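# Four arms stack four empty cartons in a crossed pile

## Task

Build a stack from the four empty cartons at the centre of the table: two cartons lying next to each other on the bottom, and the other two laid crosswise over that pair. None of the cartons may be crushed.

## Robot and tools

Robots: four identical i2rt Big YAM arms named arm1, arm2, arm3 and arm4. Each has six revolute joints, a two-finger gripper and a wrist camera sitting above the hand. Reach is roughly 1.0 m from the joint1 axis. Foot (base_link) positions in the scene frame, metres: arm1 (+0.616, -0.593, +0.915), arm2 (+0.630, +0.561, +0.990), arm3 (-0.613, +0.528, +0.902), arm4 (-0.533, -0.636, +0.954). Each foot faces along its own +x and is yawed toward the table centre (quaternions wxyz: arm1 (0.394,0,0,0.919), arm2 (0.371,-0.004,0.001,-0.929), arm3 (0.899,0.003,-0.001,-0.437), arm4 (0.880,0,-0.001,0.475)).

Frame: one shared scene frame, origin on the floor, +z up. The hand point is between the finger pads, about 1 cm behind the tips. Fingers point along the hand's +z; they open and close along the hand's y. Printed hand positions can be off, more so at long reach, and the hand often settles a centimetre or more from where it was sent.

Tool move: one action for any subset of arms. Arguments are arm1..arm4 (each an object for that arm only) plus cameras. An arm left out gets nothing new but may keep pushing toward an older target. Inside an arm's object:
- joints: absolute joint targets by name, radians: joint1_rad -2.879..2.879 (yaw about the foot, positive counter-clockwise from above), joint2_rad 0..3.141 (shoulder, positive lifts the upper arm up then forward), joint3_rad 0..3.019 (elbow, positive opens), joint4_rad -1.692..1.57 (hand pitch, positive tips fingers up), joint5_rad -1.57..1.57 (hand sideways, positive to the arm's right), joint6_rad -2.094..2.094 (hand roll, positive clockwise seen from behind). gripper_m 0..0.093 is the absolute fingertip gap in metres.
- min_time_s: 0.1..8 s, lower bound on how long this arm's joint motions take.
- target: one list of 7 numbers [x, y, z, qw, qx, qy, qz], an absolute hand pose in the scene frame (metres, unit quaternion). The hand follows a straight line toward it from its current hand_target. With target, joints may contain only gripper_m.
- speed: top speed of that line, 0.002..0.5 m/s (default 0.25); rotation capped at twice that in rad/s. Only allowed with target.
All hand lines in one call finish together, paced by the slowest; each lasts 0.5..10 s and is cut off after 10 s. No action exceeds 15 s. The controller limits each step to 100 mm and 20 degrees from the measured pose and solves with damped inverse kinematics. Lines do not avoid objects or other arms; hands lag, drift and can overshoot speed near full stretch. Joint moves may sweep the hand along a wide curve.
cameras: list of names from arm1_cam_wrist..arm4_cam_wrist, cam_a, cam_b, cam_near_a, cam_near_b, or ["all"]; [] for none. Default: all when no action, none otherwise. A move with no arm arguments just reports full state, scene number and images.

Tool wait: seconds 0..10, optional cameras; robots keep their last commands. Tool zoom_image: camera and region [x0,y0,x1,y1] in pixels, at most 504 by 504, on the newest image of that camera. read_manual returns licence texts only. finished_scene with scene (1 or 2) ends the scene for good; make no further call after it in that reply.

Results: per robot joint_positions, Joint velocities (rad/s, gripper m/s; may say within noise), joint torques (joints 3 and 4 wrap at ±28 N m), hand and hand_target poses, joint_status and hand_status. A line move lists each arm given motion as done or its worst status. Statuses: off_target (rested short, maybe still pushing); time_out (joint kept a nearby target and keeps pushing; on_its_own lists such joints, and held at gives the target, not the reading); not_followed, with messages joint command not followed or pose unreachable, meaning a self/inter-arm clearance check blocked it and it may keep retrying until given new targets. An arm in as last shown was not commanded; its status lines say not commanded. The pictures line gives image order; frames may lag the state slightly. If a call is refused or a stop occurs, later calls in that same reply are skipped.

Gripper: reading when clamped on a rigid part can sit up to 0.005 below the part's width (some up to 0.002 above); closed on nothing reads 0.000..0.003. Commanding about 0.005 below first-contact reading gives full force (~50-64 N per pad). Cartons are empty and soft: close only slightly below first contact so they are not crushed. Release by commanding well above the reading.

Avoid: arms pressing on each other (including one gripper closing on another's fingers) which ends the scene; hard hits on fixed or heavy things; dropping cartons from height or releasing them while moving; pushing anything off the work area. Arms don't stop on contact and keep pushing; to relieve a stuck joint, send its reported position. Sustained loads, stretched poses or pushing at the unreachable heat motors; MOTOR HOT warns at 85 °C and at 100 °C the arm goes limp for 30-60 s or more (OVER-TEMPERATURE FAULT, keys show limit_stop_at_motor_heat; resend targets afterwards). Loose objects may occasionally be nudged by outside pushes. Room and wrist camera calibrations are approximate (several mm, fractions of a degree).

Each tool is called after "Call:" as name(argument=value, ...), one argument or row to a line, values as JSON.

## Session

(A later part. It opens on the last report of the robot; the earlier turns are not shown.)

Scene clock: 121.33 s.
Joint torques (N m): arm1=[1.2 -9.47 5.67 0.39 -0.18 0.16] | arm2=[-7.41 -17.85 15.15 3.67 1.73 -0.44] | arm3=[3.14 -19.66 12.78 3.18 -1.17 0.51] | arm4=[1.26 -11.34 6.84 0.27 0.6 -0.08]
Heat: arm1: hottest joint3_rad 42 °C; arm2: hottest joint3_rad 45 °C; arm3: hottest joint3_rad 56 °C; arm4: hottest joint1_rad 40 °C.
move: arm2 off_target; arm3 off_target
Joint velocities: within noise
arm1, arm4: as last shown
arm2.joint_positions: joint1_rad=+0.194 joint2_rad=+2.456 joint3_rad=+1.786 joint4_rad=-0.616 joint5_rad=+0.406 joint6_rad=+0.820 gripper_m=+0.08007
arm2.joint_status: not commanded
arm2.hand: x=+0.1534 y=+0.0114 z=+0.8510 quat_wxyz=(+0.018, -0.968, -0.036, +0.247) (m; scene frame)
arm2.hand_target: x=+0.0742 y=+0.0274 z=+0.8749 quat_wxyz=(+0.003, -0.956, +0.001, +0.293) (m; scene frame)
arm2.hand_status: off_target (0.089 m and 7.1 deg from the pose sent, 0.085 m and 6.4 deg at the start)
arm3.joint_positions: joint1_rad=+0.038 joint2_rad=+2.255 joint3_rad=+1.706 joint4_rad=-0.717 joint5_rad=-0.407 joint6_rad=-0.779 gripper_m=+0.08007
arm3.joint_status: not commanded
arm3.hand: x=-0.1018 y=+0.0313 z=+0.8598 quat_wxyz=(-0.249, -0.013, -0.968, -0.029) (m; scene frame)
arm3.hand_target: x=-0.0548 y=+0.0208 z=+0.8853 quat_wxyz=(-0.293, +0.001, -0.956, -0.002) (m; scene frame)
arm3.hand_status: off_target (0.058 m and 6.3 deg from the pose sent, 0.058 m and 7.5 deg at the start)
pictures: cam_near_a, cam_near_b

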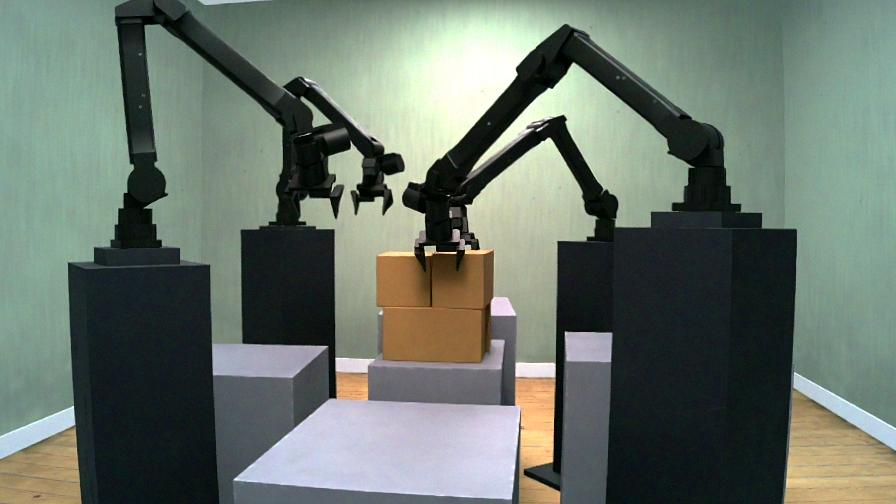

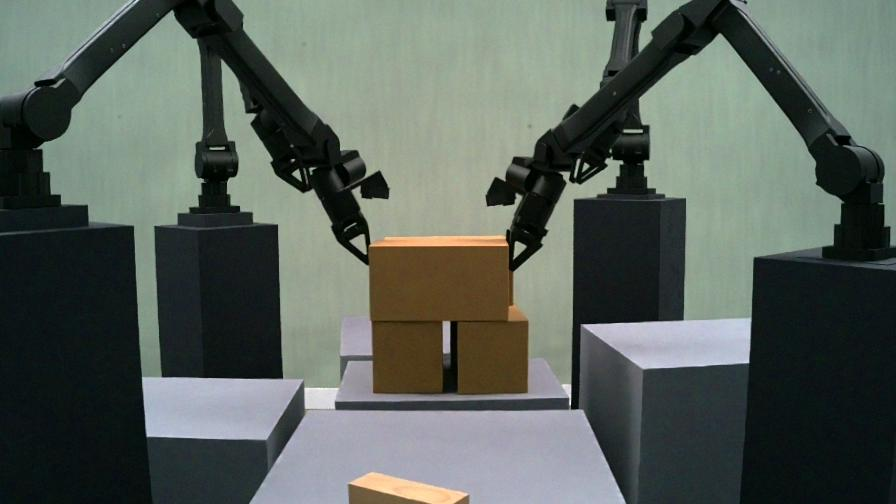

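Call:
move(
  arm2={"target":[0.235,0.008,0.870,0,0.9563,0,-0.2924],"speed":0.12},
  arm3={"target":[-0.205,0.028,0.877,0.2924,0,0.9563,0],"speed":0.12},
  cameras=["cam_near_a","cam_near_b","cam_a","cam_b"],
)

Call:
zoom_image(
  camera="cam_b",
  region=[380, 200, 520, 340],
)

Scene clock: 124.07 s.
Joint torques (N m): arm1=[1.14 -9.41 5.68 0.39 -0.18 0.16] | arm2=[0.5 -20.84 6.49 1.83 0.63 0.11] | arm3=[-0.32 -19.84 6.75 1.18 -0.57 0.05] | arm4=[1.32 -11.4 6.9 0.27 0.6 -0.09]
Heat: arm1: hottest joint3_rad 42 °C; arm2: hottest joint3_rad 45 °C; arm3: hottest joint3_rad 56 °C; arm4: hottest joint1_rad 40 °C.
move: arm2 off_target; arm3 off_target
Joint velocities: within noise
arm1, arm4: as last shown
arm2.joint_positions: joint1_rad=+0.320 joint2_rad=+2.363 joint3_rad=+1.567 joint4_rad=-0.514 joint5_rad=+0.505 joint6_rad=+0.989 gripper_m=+0.08007
arm2.joint_status: not commanded
arm2.hand: x=+0.2402 y=+0.0153 z=+0.8501 quat_wxyz=(+0.018, -0.960, -0.011, +0.281) (m; scene frame)
arm2.hand_target: x=+0.2351 y=+0.0082 z=+0.8697 quat_wxyz=(+0.000, -0.956, +0.000, +0.292) (m; scene frame)
arm2.hand_status: off_target (0.022 m and 2.8 deg from the pose sent, 0.084 m and 7.1 deg at the start)
arm3.joint_positions: joint1_rad=-0.099 joint2_rad=+2.098 joint3_rad=+1.403 joint4_rad=-0.565 joint5_rad=-0.486 joint6_rad=-0.919 gripper_m=+0.08007
arm3.joint_status: not commanded
arm3.hand: x=-0.2045 y=+0.0363 z=+0.8634 quat_wxyz=(-0.283, -0.004, -0.959, -0.015) (m; scene frame)
arm3.hand_target: x=-0.2051 y=+0.0280 z=+0.8771 quat_wxyz=(-0.292, +0.000, -0.956, +0.000) (m; scene frame)
arm3.hand_status: off_target (0.016 m and 2.1 deg from the pose sent, 0.105 m and 6.3 deg at the start)
pictures: cam_a, cam_b, cam_near_a, cam_near_b

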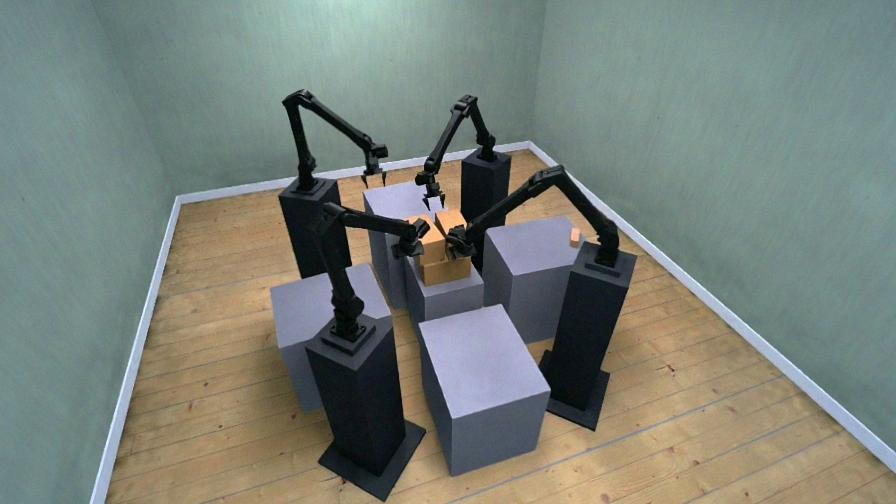

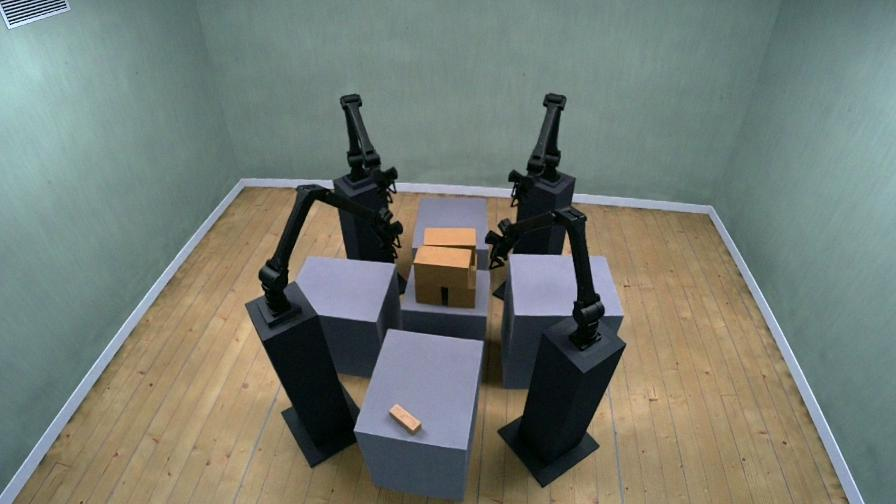

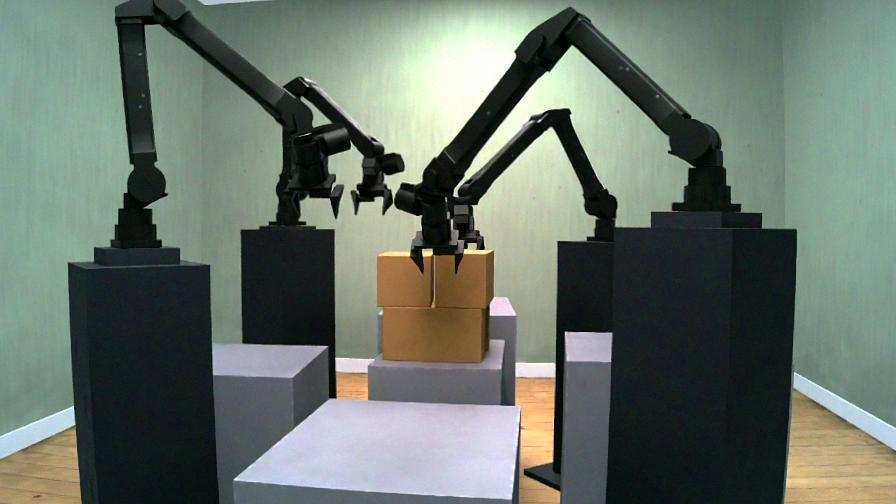

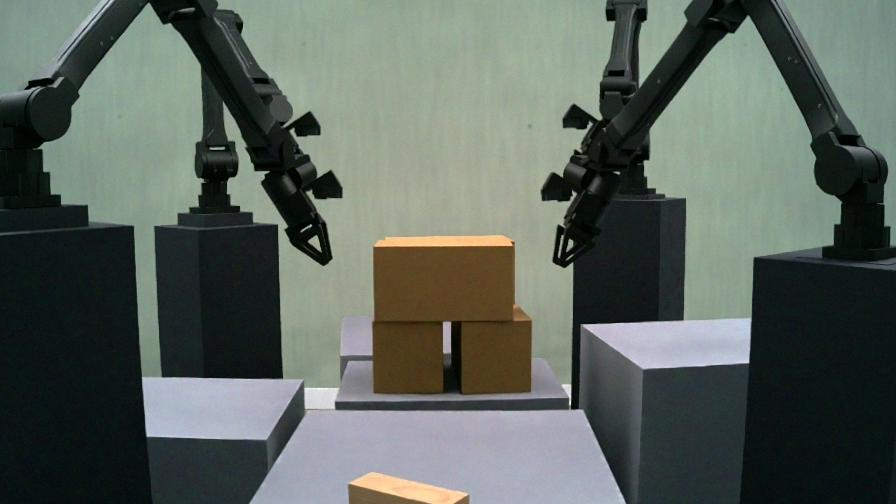

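Scaled by 3.600 from the camera's 896x504 image, which has a finer 1280x720 frame.

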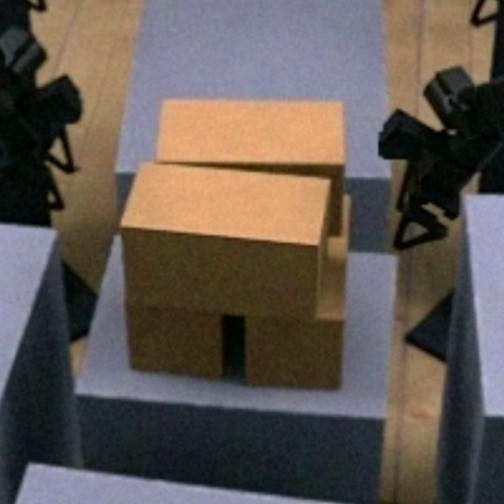

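Call:
move(
  arm3={"target":[-0.205,0.0,0.685,0.4226,0,0.9063,0],"speed":0.15,"joints":{"gripper_m":0.06}},
  cameras=["cam_near_a","cam_near_b","cam_b","arm3_cam_wrist"],
)

Scene clock: 130.73 s.
Joint torques (N m): arm1=[1.08 -9.52 5.67 0.4 -0.18 0.16] | arm2=[0.62 -20.31 6.6 1.81 0.66 0.07] | arm3=[-0.5 -19.19 6.54 1.39 -0.7 0.18] | arm4=[1.2 -11.34 6.91 0.24 0.61 -0.1]
Heat: arm1: hottest joint3_rad 42 °C; arm2: hottest joint3_rad 44 °C; arm3: hottest joint3_rad 54 °C; arm4: hottest joint1_rad 40 °C.
move: arm3 off_target
Joint velocities: within noise
arm1.joint_positions: joint1_rad=-0.208 joint2_rad=+1.433 joint3_rad=+0.821 joint4_rad=-0.611 joint5_rad=-0.494 joint6_rad=-0.923 gripper_m=+0.09008
arm1.joint_status: not commanded
arm1.hand: x=+0.3217 y=-0.2720 z=+0.9968 quat_wxyz=(-0.002, +0.956, -0.003, -0.294) (m; scene frame)
arm1.hand_target: x=+0.3200 y=-0.2799 z=+0.9998 quat_wxyz=(+0.000, +0.956, +0.000, -0.292) (m; scene frame)
arm1.hand_status: not commanded
arm2: as last shown
arm2.hand_target: x=+0.2350 y=+0.0082 z=+0.8698 quat_wxyz=(+0.000, -0.956, +0.000, +0.292) (m; scene frame)
arm3.joint_positions: joint1_rad=-0.176 joint2_rad=+2.523 joint3_rad=+1.442 joint4_rad=-0.027 joint5_rad=-0.739 joint6_rad=-0.901 gripper_m=+0.06007
arm3.joint_status: all done
arm3.hand: x=-0.2081 y=+0.0192 z=+0.6776 quat_wxyz=(-0.413, +0.001, -0.911, -0.016) (m; scene frame)
arm3.hand_target: x=-0.2055 y=+0.0004 z=+0.6855 quat_wxyz=(-0.422, +0.000, -0.906, +0.000) (m; scene frame)
arm3.hand_status: off_target (0.021 m and 2.2 deg from the pose sent, 0.182 m and 17.3 deg at the start)
arm4.joint_positions: joint1_rad=+0.252 joint2_rad=+1.526 joint3_rad=+0.826 joint4_rad=-0.648 joint5_rad=+0.559 joint6_rad=+1.190 gripper_m=+0.09007
arm4.joint_status: not commanded
arm4.hand: x=-0.3114 y=-0.2750 z=+1.0040 quat_wxyz=(-0.295, -0.006, -0.956, -0.006) (m; scene frame)
arm4.hand_target: x=-0.3197 y=-0.2799 z=+1.0000 quat_wxyz=(-0.292, +0.000, -0.956, +0.000) (m; scene frame)
arm4.hand_status: not commanded
pictures: arm3_cam_wrist, cam_b, cam_near_a, cam_near_b
camera_calibration:
arm3_cam_wrist: T_world_to_cam=[[0.0175775, -0.999562, -0.0238117, 0.0384933], [-0.970198, -0.0112949, -0.242051, -0.0333041], [0.241676, 0.0273567, -0.969971, 0.829908], [0, 0, 0, 1]] pos_world=[-0.233557, 0.0153967, 0.797843]

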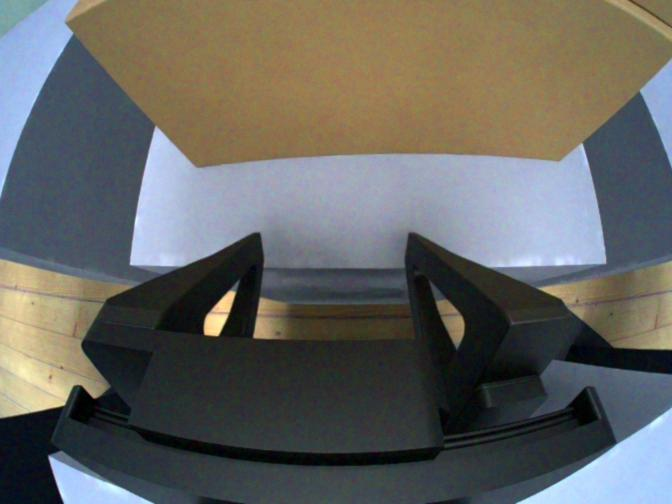

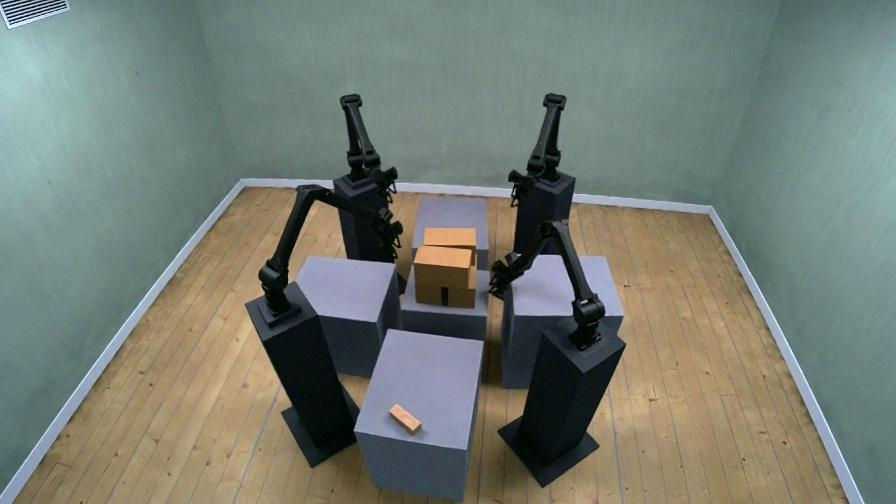

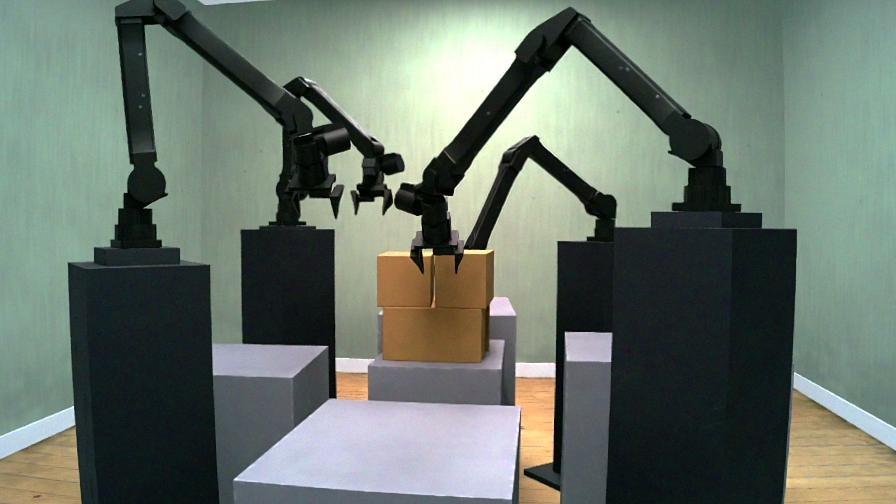

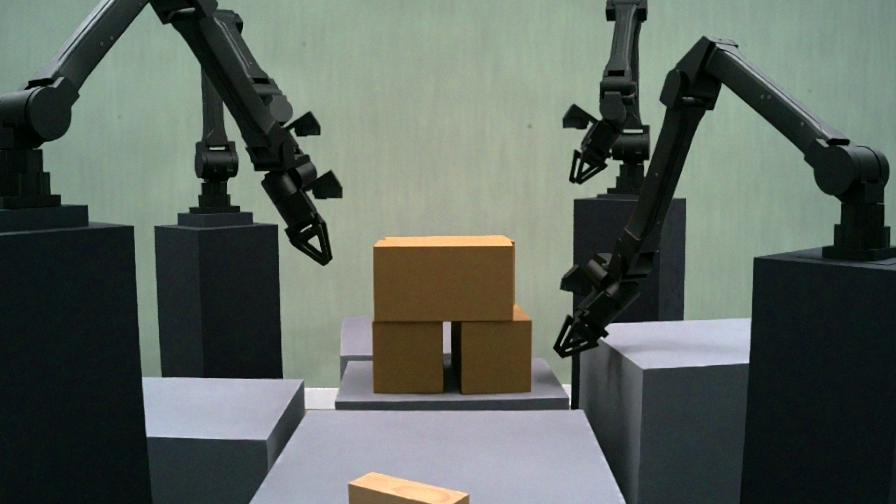

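Call:
move(
  arm3={"target":[-0.135,-0.022,0.683,0.4226,0,0.9063,0],"speed":0.05},
  cameras=["cam_near_b","cam_near_a","arm3_cam_wrist"],
)

Scene clock: 133.53 s.
Joint torques (N m): arm1=[1.14 -9.41 5.67 0.39 -0.18 0.16] | arm2=[0.73 -20.13 6.71 1.81 0.6 0.13] | arm3=[1.08 -19.78 8.02 0.55 -0.34 0.14] | arm4=[1.2 -11.34 6.9 0.17 0.62 -0.09]
Heat: arm1: hottest joint3_rad 41 °C; arm2: hottest joint3_rad 44 °C; arm3: hottest joint3_rad 54 °C; arm4: hottest joint1_rad 40 °C.
move: arm3 off_target
Joint velocities: within noise
arm1, arm2, arm4: as last shown
arm3.joint_positions: joint1_rad=-0.116 joint2_rad=+2.595 joint3_rad=+1.634 joint4_rad=-0.063 joint5_rad=-0.705 joint6_rad=-0.809 gripper_m=+0.06007
arm3.joint_status: not commanded
arm3.hand: x=-0.1475 y=-0.0149 z=+0.6804 quat_wxyz=(-0.419, -0.004, -0.908, -0.004) (m; scene frame)
arm3.hand_target: x=-0.1353 y=-0.0214 z=+0.6834 quat_wxyz=(-0.423, +0.000, -0.906, +0.000) (m; scene frame)
arm3.hand_status: off_target (0.015 m and 0.8 deg from the pose sent, 0.084 m and 2.2 deg at the start)
pictures: arm3_cam_wrist, cam_near_a, cam_near_b
camera_calibration:
arm3_cam_wrist: T_world_to_cam=[[-0.0000665417, -0.999977, -0.00672592, -0.0108583], [-0.96674, 0.00178456, -0.255756, 0.0358113], [0.255762, 0.00648519, -0.966718, 0.81848], [0, 0, 0, 1]] pos_world=[-0.174716, -0.0162299, 0.800325]

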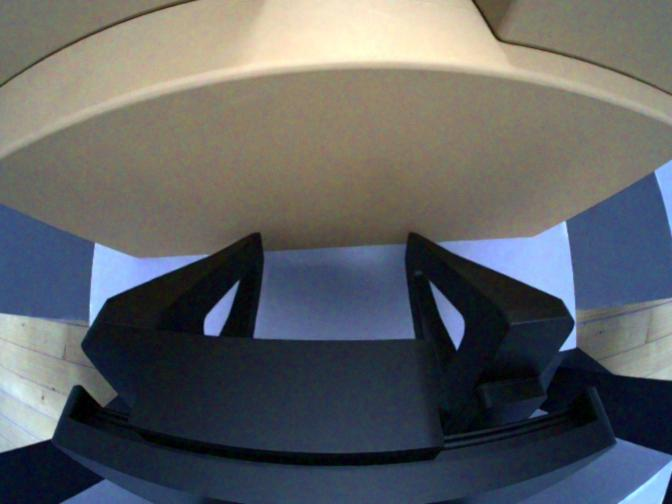

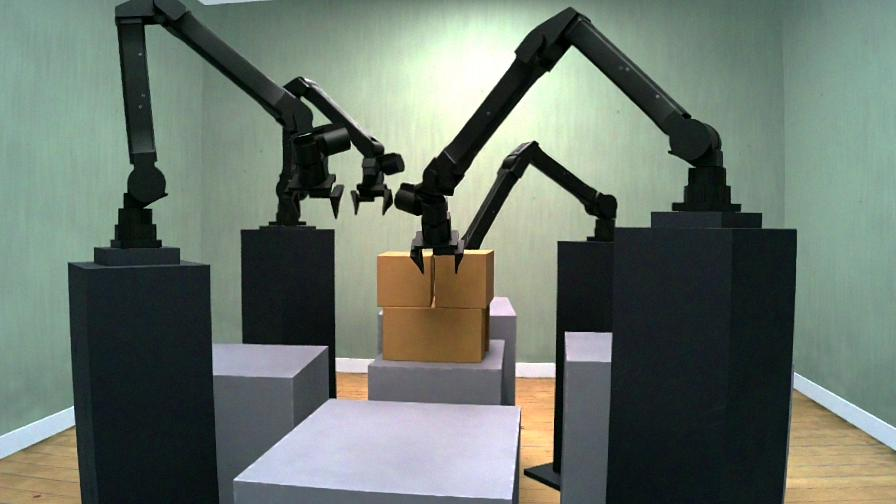

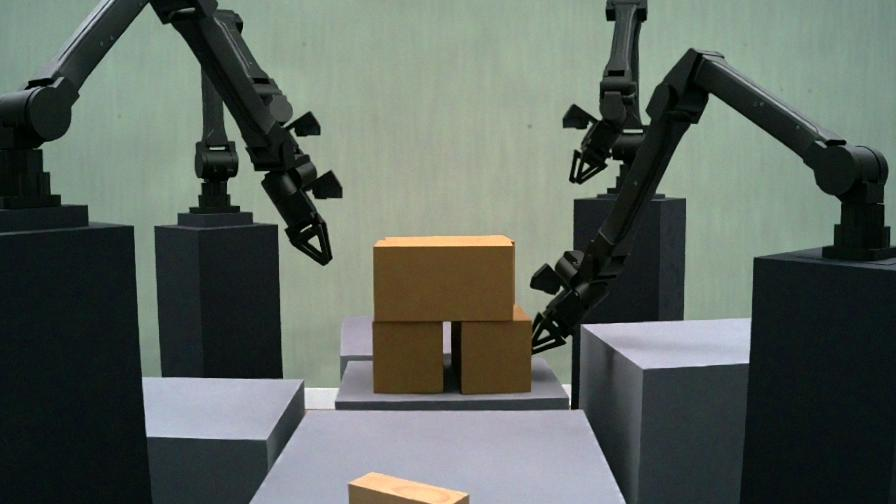

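Call:
move(
  arm3={"target":[-0.098,-0.022,0.683,0.4226,0,0.9063,0],"speed":0.03},
  cameras=["cam_near_b","cam_near_a","cam_b"],
)

Scene clock: 135.67 s.
Joint torques (N m): arm1=[1.08 -9.41 5.67 0.38 -0.18 0.16] | arm2=[0.62 -20.13 6.6 1.66 0.62 0.08] | arm3=[1.73 -20.25 8.94 0.68 -0.35 0.26] | arm4=[1.2 -11.22 6.86 0.27 0.6 -0.09]
Heat: arm1: hottest joint3_rad 41 °C; arm2: hottest joint3_rad 43 °C; arm3: hottest joint3_rad 54 °C; arm4: hottest joint1_rad 40 °C.
move: arm3 off_target
Joint velocities: within noise
arm1, arm2, arm4: as last shown
arm3.joint_positions: joint1_rad=-0.076 joint2_rad=+2.628 joint3_rad=+1.708 joint4_rad=-0.078 joint5_rad=-0.679 joint6_rad=-0.759 gripper_m=+0.06007
arm3.joint_status: not commanded
arm3.hand: x=-0.1161 y=-0.0171 z=+0.6785 quat_wxyz=(-0.417, -0.008, -0.909, -0.004) (m; scene frame)
arm3.hand_target: x=-0.0985 y=-0.0212 z=+0.6836 quat_wxyz=(-0.423, +0.000, -0.906, +0.000) (m; scene frame)
arm3.hand_status: off_target (0.019 m and 1.2 deg from the pose sent, 0.050 m and 0.8 deg at the start)
pictures: cam_b, cam_near_a, cam_near_b

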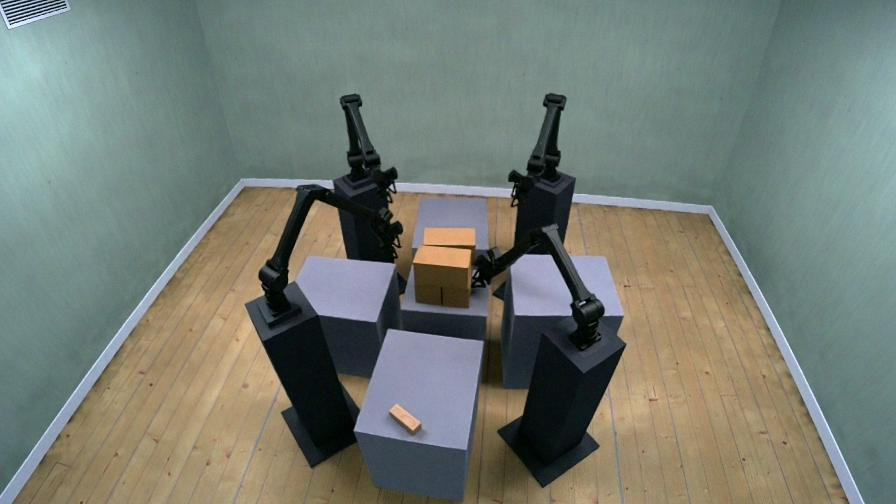

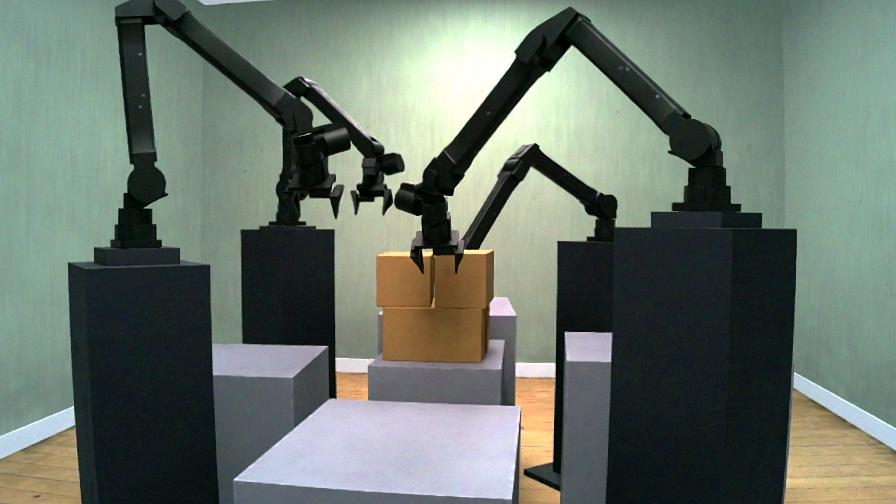

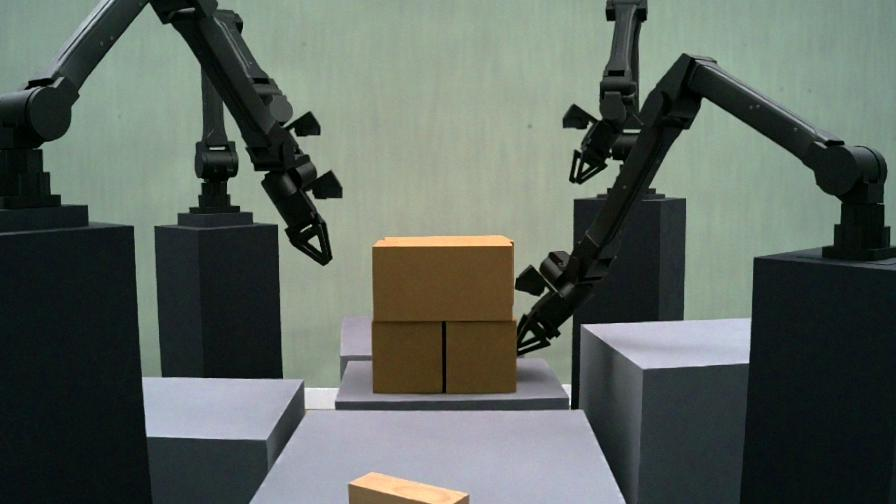

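Call:
move(
  arm3={"target":[-0.22,-0.01,0.69,0.4226,0,0.9063,0],"speed":0.12},
  arm2={"target":[0.30,0.02,0.89,0,0.9563,0,-0.2924],"speed":0.12},
  cameras=["cam_near_b","cam_near_a"],
)

Scene clock: 137.93 s.
Joint torques (N m): arm1=[1.08 -9.41 5.68 0.38 -0.18 0.16] | arm2=[1.67 -18.78 6.22 1.16 0.65 0.03] | arm3=[-0.21 -21.3 4.48 1.22 -0.71 0.09] | arm4=[1.2 -11.34 6.87 0.2 0.61 -0.1]
Heat: arm1: hottest joint3_rad 41 °C; arm2: hottest joint3_rad 43 °C; arm3: hottest joint3_rad 54 °C; arm4: hottest joint1_rad 40 °C.
move: arm2 off_target; arm3 off_target
Joint velocities: arm1=[within noise] | arm2=[within noise] | arm3=[within noise] | arm4=[0.005 -0.005 0.007 0.002 -0.154 0.022 0]
arm1, arm4: as last shown
arm2.joint_positions: joint1_rad=+0.398 joint2_rad=+2.256 joint3_rad=+1.425 joint4_rad=-0.513 joint5_rad=+0.529 joint6_rad=+1.086 gripper_m=+0.08007
arm2.joint_status: not commanded
arm2.hand: x=+0.2979 y=+0.0270 z=+0.8737 quat_wxyz=(+0.014, -0.958, -0.005, +0.285) (m; scene frame)
arm2.hand_target: x=+0.2999 y=+0.0201 z=+0.8898 quat_wxyz=(+0.000, -0.956, +0.000, +0.292) (m; scene frame)
arm2.hand_status: off_target (0.018 m and 1.9 deg from the pose sent, 0.072 m and 2.7 deg at the start)
arm3.joint_positions: joint1_rad=-0.208 joint2_rad=+2.541 joint3_rad=+1.483 joint4_rad=-0.065 joint5_rad=-0.753 joint6_rad=-0.922 gripper_m=+0.06007
arm3.joint_status: not commanded
arm3.hand: x=-0.2202 y=+0.0006 z=+0.6755 quat_wxyz=(-0.415, -0.006, -0.910, -0.015) (m; scene frame)
arm3.hand_target: x=-0.2201 y=-0.0098 z=+0.6898 quat_wxyz=(-0.422, +0.000, -0.906, +0.000) (m; scene frame)
arm3.hand_status: off_target (0.018 m and 2.0 deg from the pose sent, 0.105 m and 1.2 deg at the start)
pictures: cam_near_a, cam_near_b

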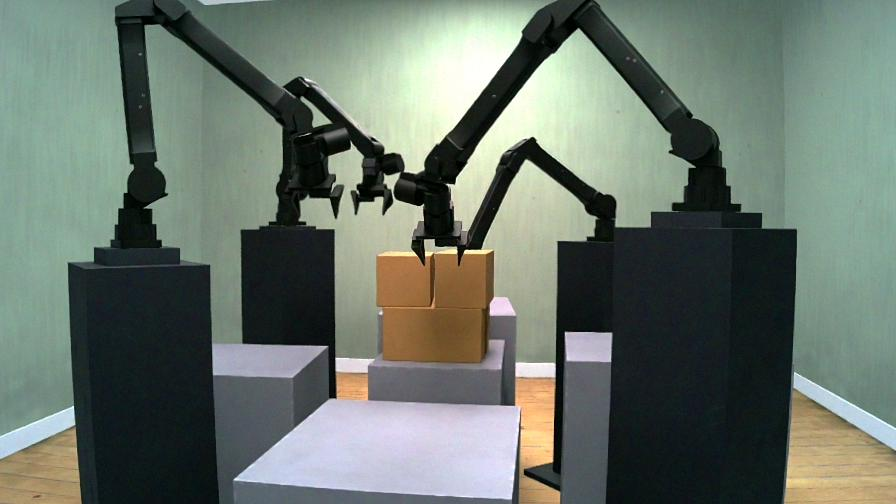

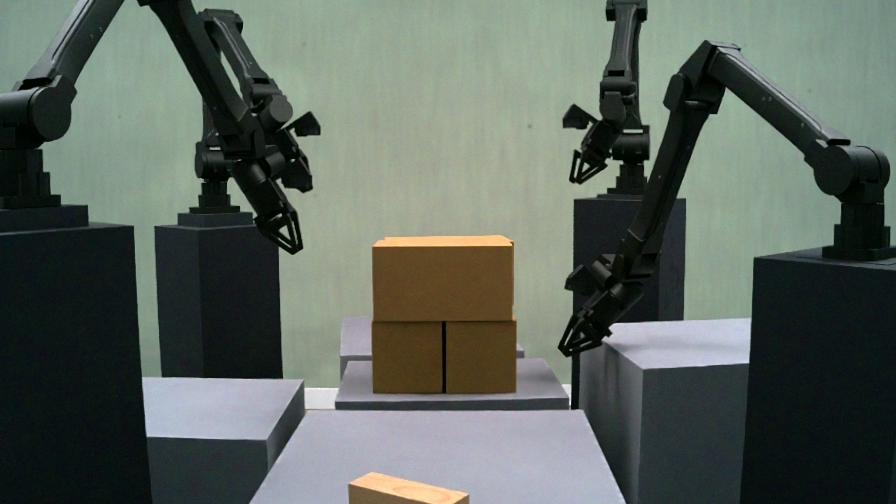

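Call:
finished_scene(
  scene=2,
)

The scene is finished: the task was done.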